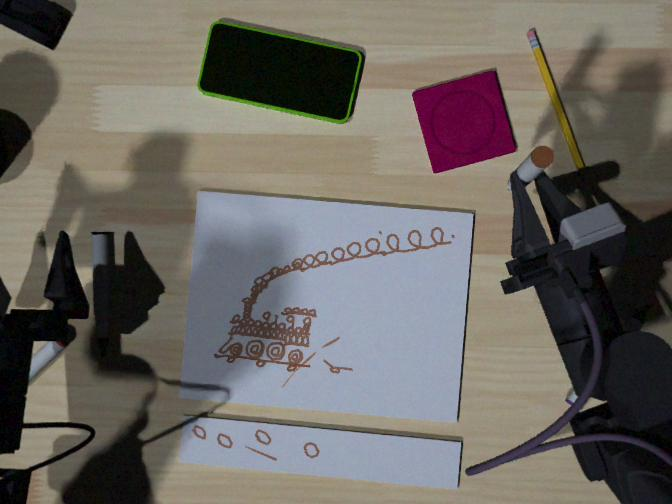

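Scaled by 3.360 from the camera's 672x504 image, which has a finer 960x720 frame.

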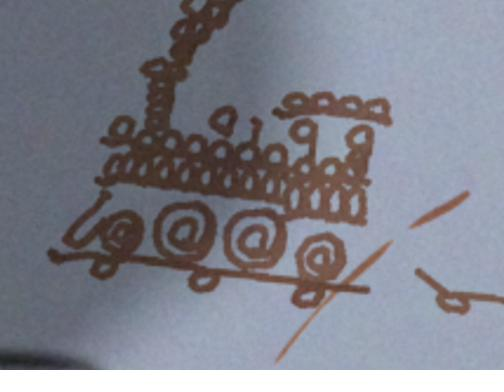

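Call:
move:
  target:
    - [0,0,0,0,0,0,1.0,0,0,0.04854,-0.00236,0.02030,0.26712,-0.85]
    - [0,0,0,0,0,0,1.0,-0.02074,0,0.01648,0,-0.01702,0.25138,-0.85]
    - [0,0,0,0,0,0,1.0,-0.02799,0,0.01648,0,-0.01702,0.25138,-0.85]
  speed: [0.5,0.12,0.1]
  blend: [0.01,0.005,0]

Call:
move:
  target:
    - [0,0,0,0,0,0,1.0,0,0,-0.014802,0,-0.018001,-0.009122,-0.85]
    - [0,0,0,0,0,0,1.0,0,0,-0.021700,0,-0.026363,-0.011157,-0.85]
    - [0,0,0,0,0,0,1.0,0,0,-0.025918,0,-0.031475,0.002377,-0.85]
    - [0,0,0,0,0,0,1.0,0,0,-0.008432,0,-0.014094,0.004895,-0.85]
    - [0,0,0,0,0,0,1.0,0,0,-0.004100,0,-0.008843,0.007807,-0.85]
    - [0,0,0,0,0,0,1.0,0,0,0.000118,0,-0.003731,-0.005727,-0.85]
    - [0,0,0,0,0,0,1.0,0,0,-0.017368,0,-0.021112,-0.008245,-0.85]
    - [0,0,0,0,0,0,1.0,0,0,-0.022874,0,-0.027785,-0.012847,-0.85]
    - [0,0,0,0,0,0,1.0,0,0,-0.040139,0,-0.048264,-0.020485,-0.85]
    - [0,0,0,0,0,0,1.0,0.028,0,-0.040139,0,-0.048264,-0.020485,-0.85]
    - [0,0,0,0,0,0,1.0,0.028,0,0.179351,-0.00236,0.237856,-0.018995,-0.85]
    - [0,0,0,0,0,0,1.0,0.00725,0,0.147291,0,0.200536,-0.034735,-0.85]
    - [0,0,0,0,0,0,1.0,0,0,0.147291,0,0.200536,-0.034735,-0.85]
  speed: [0.05,0.045,0.075,0.14,0.045,0.075,0.12,0.045,0.05,0.5,0.8,0.12,0.1]
  blend: [0.0015,0.0015,0.0015,0.0015,0.0015,0.0015,0.0015,0.0015,0,0.01,0.01,0.005,0]

Call:
move:
  target:
    - [0,0,0,0,0,0,1.0,0,0,-0.000953,0,-0.001382,-0.006384,-0.85]
    - [0,0,0,0,0,0,1.0,0,0,-0.001694,0,-0.002458,-0.009387,-0.85]
    - [0,0,0,0,0,0,1.0,0,0,0.016292,0,0.015528,-0.012744,-0.85]
    - [0,0,0,0,0,0,1.0,0,0,0.020068,0,0.021009,-0.015131,-0.85]
    - [0,0,0,0,0,0,1.0,0,0,0.025425,0,0.028805,-0.003330,-0.85]
    - [0,0,0,0,0,0,1.0,0,0,0.029223,0,0.034347,-0.001010,-0.85]
    - [0,0,0,0,0,0,1.0,0,0,0.011237,0,0.016361,0.002287,-0.85]
    - [0,0,0,0,0,0,1.0,0,0,0.007439,0,0.010819,0.004672,-0.85]
    - [0,0,0,0,0,0,1.0,0,0,0.002082,0,0.003023,-0.007069,-0.85]
    - [0,0,0,0,0,0,1.0,0,0,-0.002297,0,-0.003332,-0.009213,-0.85]
    - [0,0,0,0,0,0,1.0,0,0,-0.005202,0,-0.007538,-0.015305,-0.85]
    - [0,0,0,0,0,0,1.0,0,0,-0.008463,0,-0.012251,-0.022264,-0.85]
    - [0,0,0,0,0,0,1.0,0,0,0.009523,0,0.005735,-0.025961,-0.85]
    - [0,0,0,0,0,0,1.0,0,0,0.013626,0,0.011667,-0.028511,-0.85]
    - [0,0,0,0,0,0,1.0,0,0,0.019447,0,0.020107,-0.016604,-0.85]
  speed: [0.035,0.03,0.14,0.045,0.075,0.045,0.12,0.045,0.075,0.045,0.035,0.035,0.14,0.045,0.075]
  blend: 0.002

Call:
move:
  target:
    - [0,0,0,0,0,0,1.0,0,0,0.004129,0,0.006004,0.002626,-0.85]
    - [0,0,0,0,0,0,1.0,0,0,-0.013857,0,-0.011982,0.006251,-0.85]
    - [0,0,0,0,0,0,1.0,0,0,-0.017986,0,-0.017986,0.008803,-0.85]
    - [0,0,0,0,0,0,1.0,0,0,-0.023807,0,-0.026426,-0.003033,-0.85]
    - [0,0,0,0,0,0,1.0,0,0,-0.028993,0,-0.033920,-0.004862,-0.85]
    - [0,0,0,0,0,0,1.0,0,0,-0.036812,0,-0.045175,-0.011419,-0.85]
    - [0,0,0,0,0,0,1.0,0.028,0,-0.036812,0,-0.045175,-0.011419,-0.85]
    - [0,0,0,0,0,0,1.0,0.028,0,-0.003562,-0.00236,-0.006125,0.002741,-0.85]
    - [0,0,0,0,0,0,1.0,0.00725,0,-0.035622,0,-0.043445,-0.012999,-0.85]
    - [0,0,0,0,0,0,1.0,0,0,-0.035622,0,-0.043445,-0.012999,-0.85]
  speed: [0.045,0.12,0.045,0.075,0.045,0.035,0.5,0.5,0.12,0.1]
  blend: [0.002,0.002,0.002,0.002,0.002,0,0.01,0.01,0.005,0]

Call:
move:
  target:
    - [0,0,0,0,0,0,1.0,0,0,-0.003002,0,-0.004310,-0.008421,-0.85]
    - [0,0,0,0,0,0,1.0,0,0,-0.003055,0,-0.004385,-0.012500,-0.85]
    - [0,0,0,0,0,0,1.0,0,0,0.015961,0,0.015078,-0.016413,-0.85]
    - [0,0,0,0,0,0,1.0,0,0,0.020211,0,0.021184,-0.019182,-0.85]
    - [0,0,0,0,0,0,1.0,0,0,0.026242,0,0.029876,-0.007253,-0.85]
    - [0,0,0,0,0,0,1.0,0,0,0.030519,0,0.036060,-0.004561,-0.85]
    - [0,0,0,0,0,0,1.0,0,0,0.012533,0,0.018074,-0.000740,-0.85]
    - [0,0,0,0,0,0,1.0,0,0,0.008256,0,0.011890,0.002027,-0.85]
    - [0,0,0,0,0,0,1.0,0,0,0.002225,0,0.003198,-0.009821,-0.85]
    - [0,0,0,0,0,0,1.0,0,0,-0.004754,0,-0.006821,-0.012056,-0.85]
    - [0,0,0,0,0,0,1.0,0,0,-0.009384,0,-0.013442,-0.021495,-0.85]
    - [0,0,0,0,0,0,1.0,0,0,-0.012463,0,-0.017836,-0.028311,-0.85]
    - [0,0,0,0,0,0,1.0,0,0,0.005523,0,0.000150,-0.032748,-0.85]
    - [0,0,0,0,0,0,1.0,0,0,0.010252,0,0.006901,-0.035780,-0.85]
    - [0,0,0,0,0,0,1.0,0,0,0.016965,0,0.016520,-0.023692,-0.85]
  speed: [0.035,0.03,0.14,0.045,0.075,0.045,0.12,0.045,0.075,0.045,0.04,0.04,0.14,0.045,0.075]
  blend: 0.002

Call:
move:
  target:
    - [0,0,0,0,0,0,1.0,0,0,0.004764,0,0.006849,0.003163,-0.85]
    - [0,0,0,0,0,0,1.0,0,0,-0.013222,0,-0.011137,0.007497,-0.85]
    - [0,0,0,0,0,0,1.0,0,0,-0.017986,0,-0.017986,0.010533,-0.85]
    - [0,0,0,0,0,0,1.0,0,0,-0.024699,0,-0.027605,-0.001452,-0.85]
    - [0,0,0,0,0,0,1.0,0,0,-0.032037,0,-0.038073,-0.003994,-0.85]
    - [0,0,0,0,0,0,1.0,0,0,-0.040931,0,-0.050692,-0.012731,-0.85]
    - [0,0,0,0,0,0,1.0,0.028,0,-0.040931,0,-0.050692,-0.012731,-0.85]
    - [0,0,0,0,0,0,1.0,0.028,0,-0.070931,0,-0.050692,-0.280000,-0.85]
  speed: [0.045,0.12,0.045,0.075,0.045,0.04,0.5,0.6]
  blend: [0.002,0.002,0.002,0.002,0.002,0,0.01,0]
  cameras: ["cam_above"]

Call:
zoom_image:
  camera: "cam_above"
  region: [230, 205, 380, 305]

Call:
zoom_image:
  camera: "cam_above"
  region: [290, 330, 390, 390]

Scene clock: 602.00 s.
left_arm: end_effector_position=(+0.3943, +0.3349, +0.1104) grip_measured=+1.000 grip_effort_nm=0.00 end_effector_quat_wxyz=(+0.619, -0.006, +0.785, +0.003) | right_arm: end_effector_position=(+0.2737, +0.0484, +0.0773) grip_measured=-0.642 grip_effort_nm=-1.03 end_effector_quat_wxyz=(+0.522, -0.369, +0.721, +0.268)
Joint names: [wrist pitch, wrist roll, shoulder, wrist yaw, elbow, waist]
Joint positions: left_arm=[1.014 -0.014 1.582 -0.052 0.332 -0.05 0.094] | right_arm=[0.932 0.001 1.895 -0.005 0.647 0.959 0.017]
Joint torques (N m): left_arm=[1.65 0.04 -6.38 -0.06 5.31 -0.13] | right_arm=[1.45 -0.02 -8.34 0.05 3.96 -0.54]
Heat: left arm: 44 °C; right arm: 47 °C.
Joint targets: left_arm=[1.021 -0.015 1.574 -0.052 0.340 -0.050] | right_arm=[0.908 0.000 1.869 0.000 0.640 0.953]
move: done

Scene clock: 610.27 s.
left_arm: end_effector_position=(+0.3943, +0.3349, +0.1104) grip_measured=+1.000 grip_effort_nm=0.00 end_effector_quat_wxyz=(+0.619, -0.006, +0.785, +0.003) | right_arm: end_effector_position=(+0.3729, +0.1080, +0.0809) grip_measured=-0.642 grip_effort_nm=-1.03 end_effector_quat_wxyz=(+0.574, -0.325, +0.702, +0.268)
Joint names: [wrist pitch, wrist roll, shoulder, wrist yaw, elbow, waist]
Joint positions: left_arm=[1.014 -0.014 1.582 -0.052 0.332 -0.05 0.094] | right_arm=[0.939 0.001 2.23 -0.005 1.093 0.881 0.017]
Joint torques (N m): left_arm=[1.68 0.04 -6.49 -0.05 5.19 -0.21] | right_arm=[1.42 -0.02 -11.49 0.05 4.45 -0.54]
Heat: left arm: 44 °C; right arm: 46 °C.
Joint targets: left_arm=[1.021 -0.015 1.574 -0.052 0.340 -0.050] | right_arm=[0.908 0.000 2.196 -0.001 1.086 0.875]
move: done

Scene clock: 615.37 s.
left_arm: end_effector_position=(+0.3943, +0.3349, +0.1104) grip_measured=+1.000 grip_effort_nm=0.00 end_effector_quat_wxyz=(+0.619, -0.006, +0.785, +0.003) | right_arm: end_effector_position=(+0.3968, +0.0890, +0.0815) grip_measured=-0.642 grip_effort_nm=-1.03 end_effector_quat_wxyz=(+0.580, -0.307, +0.712, +0.251)
Joint names: [wrist pitch, wrist roll, shoulder, wrist yaw, elbow, waist]
Joint positions: left_arm=[1.014 -0.014 1.582 -0.052 0.332 -0.05 0.094] | right_arm=[0.921 0.001 2.229 -0.001 1.103 0.831 0.017]
Joint torques (N m): left_arm=[1.68 0.03 -6.43 -0.04 5.23 -0.06] | right_arm=[1.54 -0.01 -8.17 0.01 7.62 0.64]
Heat: left arm: 44 °C; right arm: 46 °C.
Joint targets: left_arm=[1.021 -0.015 1.574 -0.052 0.340 -0.050] | right_arm=[0.908 0.000 2.240 0.000 1.131 0.838]
move: done

Scene clock: 621.13 s.
left_arm: end_effector_position=(+0.3943, +0.3349, +0.1104) grip_measured=+1.000 grip_effort_nm=0.00 end_effector_quat_wxyz=(+0.619, -0.006, +0.785, +0.003) | right_arm: end_effector_position=(+0.3934, +0.0740, +0.0805) grip_measured=-0.642 grip_effort_nm=-1.03 end_effector_quat_wxyz=(+0.577, -0.304, +0.717, +0.246)
Joint names: [wrist pitch, wrist roll, shoulder, wrist yaw, elbow, waist]
Joint positions: left_arm=[1.014 -0.014 1.582 -0.052 0.332 -0.05 0.094] | right_arm=[0.938 0.001 2.193 -0.005 1.042 0.816 0.017]
Joint torques (N m): left_arm=[1.66 0.03 -6.2 -0.03 5.26 -0.03] | right_arm=[1.39 -0.02 -11.19 0.05 4.37 -0.53]
Heat: left arm: 44 °C; right arm: 46 °C.
Joint targets: left_arm=[1.021 -0.015 1.574 -0.052 0.340 -0.050] | right_arm=[0.908 0.000 2.161 0.000 1.034 0.809]
move: done

Scene clock: 626.87 s.
left_arm: end_effector_position=(+0.3943, +0.3349, +0.1104) grip_measured=+1.000 grip_effort_nm=0.00 end_effector_quat_wxyz=(+0.619, -0.006, +0.785, +0.003) | right_arm: end_effector_position=(+0.4204, +0.0459, +0.0808) grip_measured=-0.642 grip_effort_nm=-1.03 end_effector_quat_wxyz=(+0.583, -0.280, +0.729, +0.224)
Joint names: [wrist pitch, wrist roll, shoulder, wrist yaw, elbow, waist]
Joint positions: left_arm=[1.014 -0.014 1.582 -0.052 0.332 -0.05 0.094] | right_arm=[0.922 0.001 2.187 -0.001 1.044 0.749 0.017]
Joint torques (N m): left_arm=[1.68 0.04 -6.46 -0.05 5.34 0.08] | right_arm=[1.54 -0.01 -7.87 0.01 7.5 0.64]
Heat: left arm: 44 °C; right arm: 46 °C.
Joint targets: left_arm=[1.021 -0.015 1.574 -0.052 0.340 -0.050] | right_arm=[0.908 0.000 2.198 0.000 1.071 0.757]
move: done

Scene clock: 631.97 s.
left_arm: end_effector_position=(+0.3943, +0.3349, +0.1104) grip_measured=+1.000 grip_effort_nm=0.00 end_effector_quat_wxyz=(+0.619, -0.006, +0.785, +0.003) | right_arm: end_effector_position=(+0.5521, -0.2754, +0.1556) grip_measured=-0.642 grip_effort_nm=-1.03 end_effector_quat_wxyz=(+0.706, -0.037, +0.706, +0.038)
Joint names: [wrist pitch, wrist roll, shoulder, wrist yaw, elbow, waist]
Joint positions: left_arm=[1.014 -0.014 1.582 -0.052 0.332 -0.05 0.094] | right_arm=[1.116 0.001 2.079 0.008 0.963 0.13 0.017]
Joint torques (N m): left_arm=[1.66 0.06 -6.43 -0.07 5.26 0.01] | right_arm=[1.92 -0.02 -11 -0.09 4.74 0.32]
Heat: left arm: 44 °C; right arm: 46 °C.
Joint targets: left_arm=[1.021 -0.015 1.574 -0.052 0.340 -0.050] | right_arm=[1.146 0.000 2.040 0.000 0.958 0.134]
move: off_target (right_arm); right_arm: the shoulder is farthest, 0.038 rad from its target
Images, in order (width x height): cam_above 672x504.

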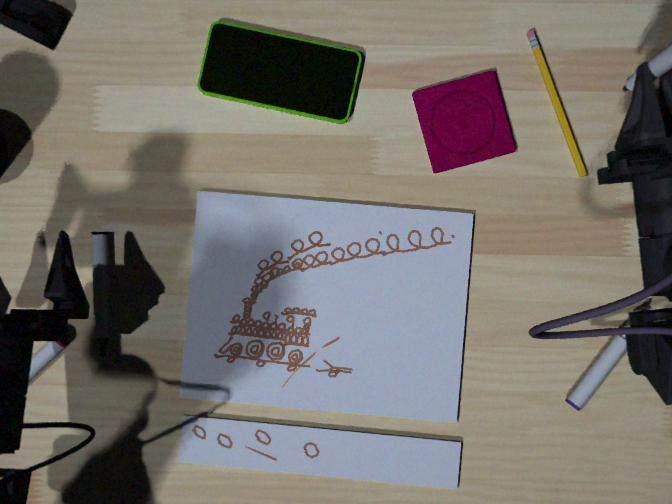

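Scaled by 3.360 from the camera's 672x504 image, which has a finer 960x720 frame.

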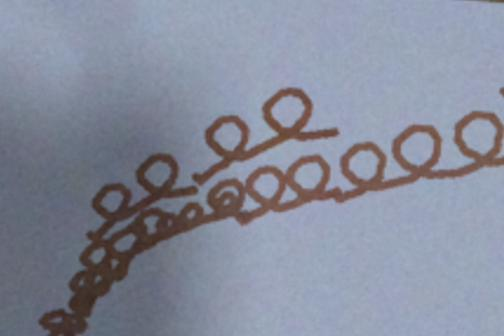

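Scaled by 5.040 from the camera's 672x504 image, which has a finer 960x720 frame.

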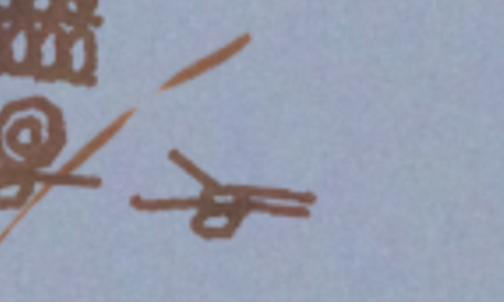

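Call:
move:
  target:
    - [0,0,0,0,0,0,1.0,0,0,0.06176,-0.00236,0.03677,0.28371,-0.85]
    - [0,0,0,0,0,0,1.0,-0.02074,0,0.02970,0,-0.00055,0.26797,-0.85]
    - [0,0,0,0,0,0,1.0,-0.02799,0,0.02970,0,-0.00055,0.26797,-0.85]
  speed: [0.5,0.12,0.1]
  blend: [0.01,0.005,0]
  cameras: []

Scene clock: 637.97 s.
left_arm: end_effector_position=(+0.3943, +0.3349, +0.1104) grip_measured=+1.000 grip_effort_nm=0.00 end_effector_quat_wxyz=(+0.619, -0.006, +0.785, +0.003) | right_arm: end_effector_position=(+0.4115, +0.0292, +0.0799) grip_measured=-0.642 grip_effort_nm=-1.03 end_effector_quat_wxyz=(+0.579, -0.278, +0.735, +0.220)
Joint names: [wrist pitch, wrist roll, shoulder, wrist yaw, elbow, waist]
Joint positions: left_arm=[1.014 -0.014 1.582 -0.052 0.332 -0.05 0.094] | right_arm=[0.938 0.001 2.138 -0.005 0.964 0.736 0.017]
Joint torques (N m): left_arm=[1.67 0.07 -6.27 0 5.19 0.03] | right_arm=[1.42 -0.02 -10.63 0.06 4.3 -0.54]
Heat: left arm: 44 °C; right arm: 46 °C.
Joint targets: left_arm=[1.021 -0.015 1.574 -0.052 0.340 -0.050] | right_arm=[0.908 0.000 2.106 -0.001 0.957 0.730]
move: done
No camera images: "cameras" was empty.

Call:
move:
  target:
    - [0,0,0,0,0,0,1.0,0,0,-0.004954,0,-0.006958,-0.010092,-0.85]
    - [0,0,0,0,0,0,1.0,0,0,-0.005118,0,-0.007188,-0.015297,-0.85]
    - [0,0,0,0,0,0,1.0,0,0,0.014488,0,0.013070,-0.020177,-0.85]
    - [0,0,0,0,0,0,1.0,0,0,0.019607,0,0.020268,-0.023619,-0.85]
    - [0,0,0,0,0,0,1.0,0,0,0.026857,0,0.030509,-0.011382,-0.85]
    - [0,0,0,0,0,0,1.0,0,0,0.031990,0,0.037793,-0.008043,-0.85]
    - [0,0,0,0,0,0,1.0,0,0,0.014004,0,0.019807,-0.003309,-0.85]
    - [0,0,0,0,0,0,1.0,0,0,0.008871,0,0.012523,0.000132,-0.85]
    - [0,0,0,0,0,0,1.0,0,0,0.001621,0,0.002282,-0.011982,-0.85]
    - [0,0,0,0,0,0,1.0,0,0,-0.008460,0,-0.011866,-0.014258,-0.85]
    - [0,0,0,0,0,0,1.0,0,0,-0.017026,0,-0.023804,-0.023360,-0.85]
    - [0,0,0,0,0,0,1.0,0,0,-0.021700,0,-0.030284,-0.030299,-0.85]
    - [0,0,0,0,0,0,1.0,0,0,-0.022270,0,-0.031073,-0.034643,-0.85]
    - [0,0,0,0,0,0,1.0,0,0,-0.004284,0,-0.013087,-0.039640,-0.85]
    - [0,0,0,0,0,0,1.0,0,0,0.000815,0,-0.006019,-0.043029,-0.85]
  speed: [0.04,0.04,0.14,0.045,0.075,0.045,0.12,0.045,0.075,0.04,0.04,0.04,0.04,0.14,0.045]
  blend: [0.002,0.002,0.002,0.002,0.002,0.002,0.002,0.002,0.002,0.002,0.002,0.002,0.002,0.002,0]
  cameras: []

Scene clock: 650.50 s.
left_arm: end_effector_position=(+0.3943, +0.3349, +0.1104) grip_measured=+1.000 grip_effort_nm=0.00 end_effector_quat_wxyz=(+0.619, -0.006, +0.785, +0.003) | right_arm: end_effector_position=(+0.4355, -0.0191, +0.0798) grip_measured=-0.642 grip_effort_nm=-1.03 end_effector_quat_wxyz=(+0.581, -0.243, +0.753, +0.189)
Joint names: [wrist pitch, wrist roll, shoulder, wrist yaw, elbow, waist]
Joint positions: left_arm=[1.014 -0.014 1.582 -0.052 0.332 -0.05 0.094] | right_arm=[0.924 0.001 2.097 -0.001 0.917 0.641 0.017]
Joint torques (N m): left_arm=[1.66 0.05 -6.42 -0.04 5.07 -0.06] | right_arm=[1.51 -0.02 -7.19 0.01 7.23 -0.62]
Heat: left arm: 44 °C; right arm: 46 °C.
Joint targets: left_arm=[1.021 -0.015 1.574 -0.052 0.340 -0.050] | right_arm=[0.908 0.000 2.108 0.000 0.943 0.634]
move: done
No camera images: "cameras" was empty.

Call:
move:
  target:
    - [0,0,0,0,0,0,1.0,0,0,0.007220,0,0.010056,0.012448,-0.85]
    - [0,0,0,0,0,0,1.0,0,0,0.012333,0,0.017209,0.016029,-0.85]
    - [0,0,0,0,0,0,1.0,0,0,-0.005653,0,-0.000777,0.020895,-0.85]
    - [0,0,0,0,0,0,1.0,0,0,-0.010766,0,-0.007930,0.024288,-0.85]
    - [0,0,0,0,0,0,1.0,0,0,-0.017986,0,-0.017986,0.011970,-0.85]
    - [0,0,0,0,0,0,1.0,0,0,-0.025713,0,-0.028686,0.008348,-0.85]
    - [0,0,0,0,0,0,1.0,0,0,-0.034425,0,-0.040672,-0.001917,-0.85]
    - [0,0,0,0,0,0,1.0,0.028,0,-0.034425,0,-0.040672,-0.001917,-0.85]
    - [0,0,0,0,0,0,1.0,0.028,0,-0.002265,-0.00236,-0.003272,0.013723,-0.85]
    - [0,0,0,0,0,0,1.0,0.00725,0,-0.034325,0,-0.040592,-0.002017,-0.85]
    - [0,0,0,0,0,0,1.0,0,0,-0.034325,0,-0.040592,-0.002017,-0.85]
  speed: [0.075,0.045,0.12,0.045,0.075,0.04,0.04,0.5,0.5,0.12,0.1]
  blend: [0.002,0.002,0.002,0.002,0.002,0.002,0,0.01,0.01,0.005,0]
  cameras: []

Scene clock: 657.60 s.
left_arm: end_effector_position=(+0.3943, +0.3349, +0.1104) grip_measured=+1.000 grip_effort_nm=0.00 end_effector_quat_wxyz=(+0.619, -0.006, +0.785, +0.003) | right_arm: end_effector_position=(+0.4260, -0.0286, +0.0789) grip_measured=-0.642 grip_effort_nm=-1.03 end_effector_quat_wxyz=(+0.578, -0.243, +0.756, +0.187)
Joint names: [wrist pitch, wrist roll, shoulder, wrist yaw, elbow, waist]
Joint positions: left_arm=[1.014 -0.014 1.582 -0.052 0.332 -0.05 0.094] | right_arm=[0.937 0.001 2.062 -0.005 0.86 0.636 0.017]
Joint torques (N m): left_arm=[1.67 0.04 -6.35 -0.03 5.24 -0.02] | right_arm=[1.4 -0.02 -9.91 0.05 4.18 -0.54]
Heat: left arm: 44 °C; right arm: 46 °C.
Joint targets: left_arm=[1.021 -0.015 1.574 -0.052 0.340 -0.050] | right_arm=[0.908 0.000 2.032 0.000 0.853 0.630]
move: done
No camera images: "cameras" was empty.

Call:
move:
  target:
    - [0,0,0,0,0,0,1.0,0,0,-0.009299,0,-0.012773,-0.010601,-0.85]
    - [0,0,0,0,0,0,1.0,0,0,-0.013060,0,-0.017917,-0.017046,-0.85]
    - [0,0,0,0,0,0,1.0,0,0,0.005692,0,0.001116,-0.021000,-0.85]
    - [0,0,0,0,0,0,1.0,0,0,0.007012,0,0.002921,-0.022053,-0.85]
    - [0,0,0,0,0,0,1.0,0,0,0.011752,0,0.009415,-0.009589,-0.85]
    - [0,0,0,0,0,0,1.0,0,0,0.015511,0,0.014579,-0.007924,-0.85]
    - [0,0,0,0,0,0,1.0,0,0,0.018882,0,0.019220,-0.005189,-0.85]
    - [0,0,0,0,0,0,1.0,0,0,0.020843,0,0.021925,-0.002280,-0.85]
    - [0,0,0,0,0,0,1.0,0,0,0.002832,0,0.003904,0.001517,-0.85]
    - [0,0,0,0,0,0,1.0,0,0,0.001512,0,0.002083,0.002570,-0.85]
    - [0,0,0,0,0,0,1.0,0,0,-0.003228,0,-0.004443,-0.009894,-0.85]
    - [0,0,0,0,0,0,1.0,0,0,-0.007654,0,-0.010518,-0.011987,-0.85]
    - [0,0,0,0,0,0,1.0,0,0,-0.011020,0,-0.015127,-0.015068,-0.85]
    - [0,0,0,0,0,0,1.0,0,0,-0.016341,0,-0.022394,-0.016856,-0.85]
    - [0,0,0,0,0,0,1.0,0,0,-0.030975,0,-0.042260,-0.029507,-0.85]
  speed: [0.04,0.04,0.14,0.045,0.075,0.045,0.045,0.045,0.12,0.045,0.075,0.045,0.045,0.04,0.04]
  blend: [0.002,0.002,0.002,0.0015,0.002,0.002,0.002,0.002,0.002,0.0015,0.002,0.002,0.002,0.002,0]
  cameras: []

Scene clock: 663.97 s.
left_arm: end_effector_position=(+0.3943, +0.3349, +0.1104) grip_measured=+1.000 grip_effort_nm=0.00 end_effector_quat_wxyz=(+0.619, -0.006, +0.785, +0.003) | right_arm: end_effector_position=(+0.4263, -0.0694, +0.0779) grip_measured=-0.642 grip_effort_nm=-1.03 end_effector_quat_wxyz=(+0.573, -0.220, +0.772, +0.164)
Joint names: [wrist pitch, wrist roll, shoulder, wrist yaw, elbow, waist]
Joint positions: left_arm=[1.014 -0.014 1.582 -0.052 0.332 -0.05 0.094] | right_arm=[0.926 0.001 1.991 -0.001 0.772 0.572 0.017]
Joint torques (N m): left_arm=[1.67 0.05 -6.34 -0.05 5.23 -0.12] | right_arm=[1.49 -0.01 -9.18 0.01 3.6 -0.66]
Heat: left arm: 44 °C; right arm: 45 °C.
Joint targets: left_arm=[1.021 -0.015 1.574 -0.052 0.340 -0.050] | right_arm=[0.908 0.000 1.963 -0.001 0.759 0.564]
move: done
No camera images: "cameras" was empty.

Call:
move:
  target:
    - [0,0,0,0,0,0,1.0,0,0,-0.003433,0,-0.004607,-0.006425,-0.85]
    - [0,0,0,0,0,0,1.0,0,0,0.015242,0,0.014303,-0.010480,-0.85]
    - [0,0,0,0,0,0,1.0,0,0,0.016599,0,0.016123,-0.011671,-0.85]
    - [0,0,0,0,0,0,1.0,0,0,0.021243,0,0.022366,0.000988,-0.85]
    - [0,0,0,0,0,0,1.0,0,0,0.024904,0,0.027299,0.002736,-0.85]
    - [0,0,0,0,0,0,1.0,0,0,0.028166,0,0.031703,0.005615,-0.85]
    - [0,0,0,0,0,0,1.0,0,0,0.030048,0,0.034247,0.008680,-0.85]
    - [0,0,0,0,0,0,1.0,0,0,0.012032,0,0.016220,0.012610,-0.85]
    - [0,0,0,0,0,0,1.0,0,0,0.010675,0,0.014386,0.013801,-0.85]
    - [0,0,0,0,0,0,1.0,0,0,0.006031,0,0.008117,0.001142,-0.85]
    - [0,0,0,0,0,0,1.0,0,0,0.001724,0,0.002317,-0.001056,-0.85]
    - [0,0,0,0,0,0,1.0,0,0,-0.001531,0,-0.002056,-0.004300,-0.85]
    - [0,0,0,0,0,0,1.0,0,0,-0.006701,0,-0.008987,-0.006672,-0.85]
    - [0,0,0,0,0,0,1.0,0,0,-0.011863,0,-0.015885,-0.011929,-0.85]
    - [0,0,0,0,0,0,1.0,0.028,0,-0.011863,0,-0.015885,-0.011929,-0.85]
  speed: [0.04,0.14,0.045,0.075,0.045,0.045,0.045,0.12,0.045,0.075,0.045,0.045,0.04,0.04,0.5]
  blend: [0.002,0.002,0.0015,0.002,0.002,0.002,0.002,0.002,0.0015,0.002,0.002,0.002,0.002,0,0]
  cameras: ["cam_above"]

Scene clock: 670.40 s.
left_arm: end_effector_position=(+0.3943, +0.3349, +0.1104) grip_measured=+1.000 grip_effort_nm=0.00 end_effector_quat_wxyz=(+0.619, -0.006, +0.785, +0.003) | right_arm: end_effector_position=(+0.4326, -0.0816, +0.1208) grip_measured=-0.642 grip_effort_nm=-1.03 end_effector_quat_wxyz=(+0.640, -0.195, +0.723, +0.174)
Joint names: [wrist pitch, wrist roll, shoulder, wrist yaw, elbow, waist]
Joint positions: left_arm=[1.014 -0.014 1.582 -0.052 0.332 -0.05 0.094] | right_arm=[1.113 0.001 1.963 -0.001 0.729 0.545 0.017]
Joint torques (N m): left_arm=[1.67 0.03 -6.52 -0.03 5.22 -0.03] | right_arm=[1.98 -0.01 -8.88 0.01 4.19 -0.65]
Heat: left arm: 44 °C; right arm: 45 °C.
Joint targets: left_arm=[1.021 -0.015 1.574 -0.052 0.340 -0.050] | right_arm=[1.146 0.000 1.936 0.000 0.724 0.537]
move: done
Images, in order (width x height): cam_above 672x504.

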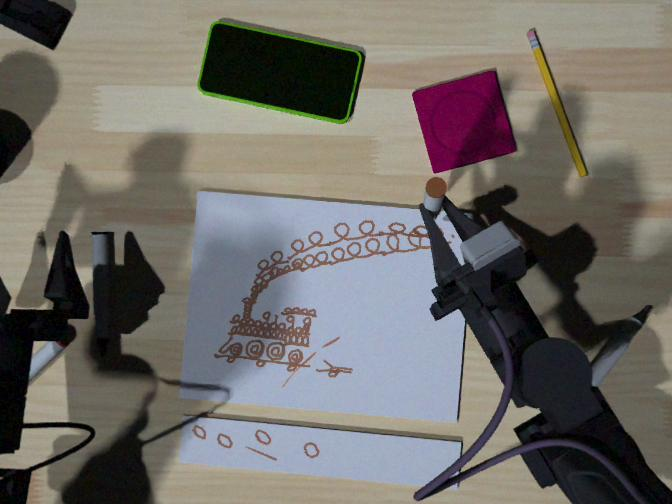

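Call:
zoom_image:
  camera: "cam_above"
  region: [280, 190, 448, 316]

Scaled by 3.000 from the camera's 672x504 image, which has a finer 960x720 frame.

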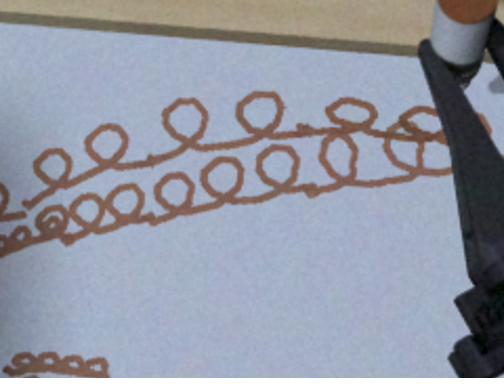

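Call:
move:
  target:
    - [0,0,0,0,0,0,1.0,0,0,0.01957,-0.00236,0.02190,0.00809,-0.85]
    - [0,0,0,0,0,0,1.0,-0.02074,0,-0.01249,0,-0.01542,-0.00765,-0.85]
    - [0,0,0,0,0,0,1.0,-0.02799,0,-0.01249,0,-0.01542,-0.00765,-0.85]
    - [0,0,0,0,0,0,1.0,-0.02799,0,-0.015359,0,-0.019166,-0.014467,-0.85]
    - [0,0,0,0,0,0,1.0,-0.02799,0,-0.015397,0,-0.019216,-0.015988,-0.85]
    - [0,0,0,0,0,0,1.0,-0.02799,0,0.004239,0,0.000924,-0.018217,-0.85]
    - [0,0,0,0,0,0,1.0,-0.02799,0,0.006446,0,0.003806,-0.019859,-0.85]
    - [0,0,0,0,0,0,1.0,-0.02799,0,0.009570,0,0.007886,-0.006920,-0.85]
    - [0,0,0,0,0,0,1.0,-0.02799,0,0.011777,0,0.010768,-0.005278,-0.85]
    - [0,0,0,0,0,0,1.0,-0.02799,0,-0.006209,0,-0.007218,-0.002952,-0.85]
    - [0,0,0,0,0,0,1.0,-0.02799,0,-0.008416,0,-0.010100,-0.001310,-0.85]
    - [0,0,0,0,0,0,1.0,-0.02799,0,-0.011540,0,-0.014180,-0.014249,-0.85]
    - [0,0,0,0,0,0,1.0,-0.02799,0,-0.017067,0,-0.021397,-0.016481,-0.85]
    - [0,0,0,0,0,0,1.0,-0.02799,0,-0.019286,0,-0.024295,-0.019101,-0.85]
    - [0,0,0,0,0,0,1.0,0,0,-0.019286,0,-0.024295,-0.019101,-0.85]
  speed: [0.5,0.12,0.1,0.04,0.04,0.14,0.045,0.075,0.045,0.12,0.045,0.075,0.04,0.04,0.5]
  blend: [0.01,0.005,0,0.002,0.0015,0.002,0.002,0.002,0.002,0.002,0.002,0.002,0.002,0,0]
  cameras: ["cam_above"]

Scene clock: 678.77 s.
left_arm: end_effector_position=(+0.3943, +0.3349, +0.1104) grip_measured=+1.000 grip_effort_nm=0.00 end_effector_quat_wxyz=(+0.619, -0.006, +0.785, +0.003) | right_arm: end_effector_position=(+0.4313, -0.1065, +0.1207) grip_measured=-0.642 grip_effort_nm=-1.03 end_effector_quat_wxyz=(+0.639, -0.181, +0.730, +0.159)
Joint names: [wrist pitch, wrist roll, shoulder, wrist yaw, elbow, waist]
Joint positions: left_arm=[1.014 -0.014 1.582 -0.052 0.332 -0.05 0.094] | right_arm=[1.113 0.001 1.92 -0.001 0.675 0.502 0.017]
Joint torques (N m): left_arm=[1.65 0.03 -6.54 -0.06 5.22 -0.03] | right_arm=[1.95 -0.02 -8.55 0.01 4.12 -0.64]
Heat: left arm: 45 °C; right arm: 46 °C.
Joint targets: left_arm=[1.021 -0.015 1.574 -0.052 0.340 -0.050] | right_arm=[1.146 0.000 1.894 0.000 0.670 0.495]
move: done; blend cut to 0.0017 rad at target 4
Images, in order (width x height): cam_above 672x504.

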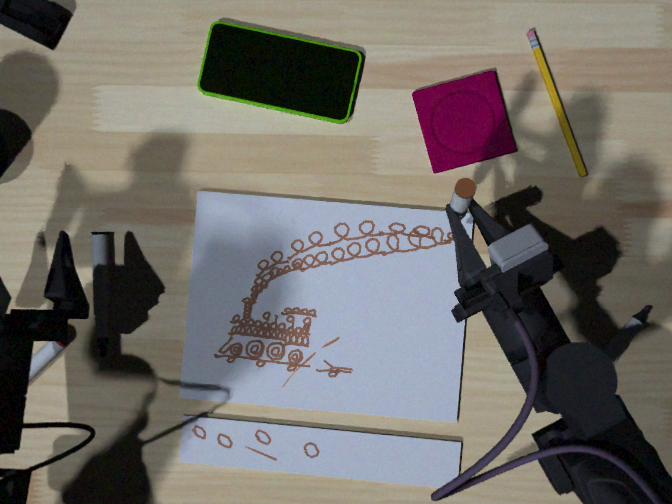

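Call:
zoom_image:
  camera: "cam_above"
  region: [330, 190, 484, 306]

Scaled by 3.273 from the camera's 672x504 image, which has a finer 960x720 frame.

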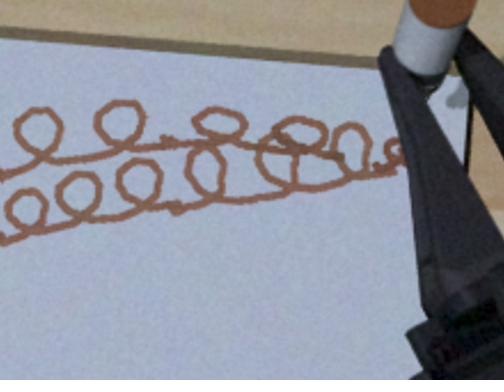

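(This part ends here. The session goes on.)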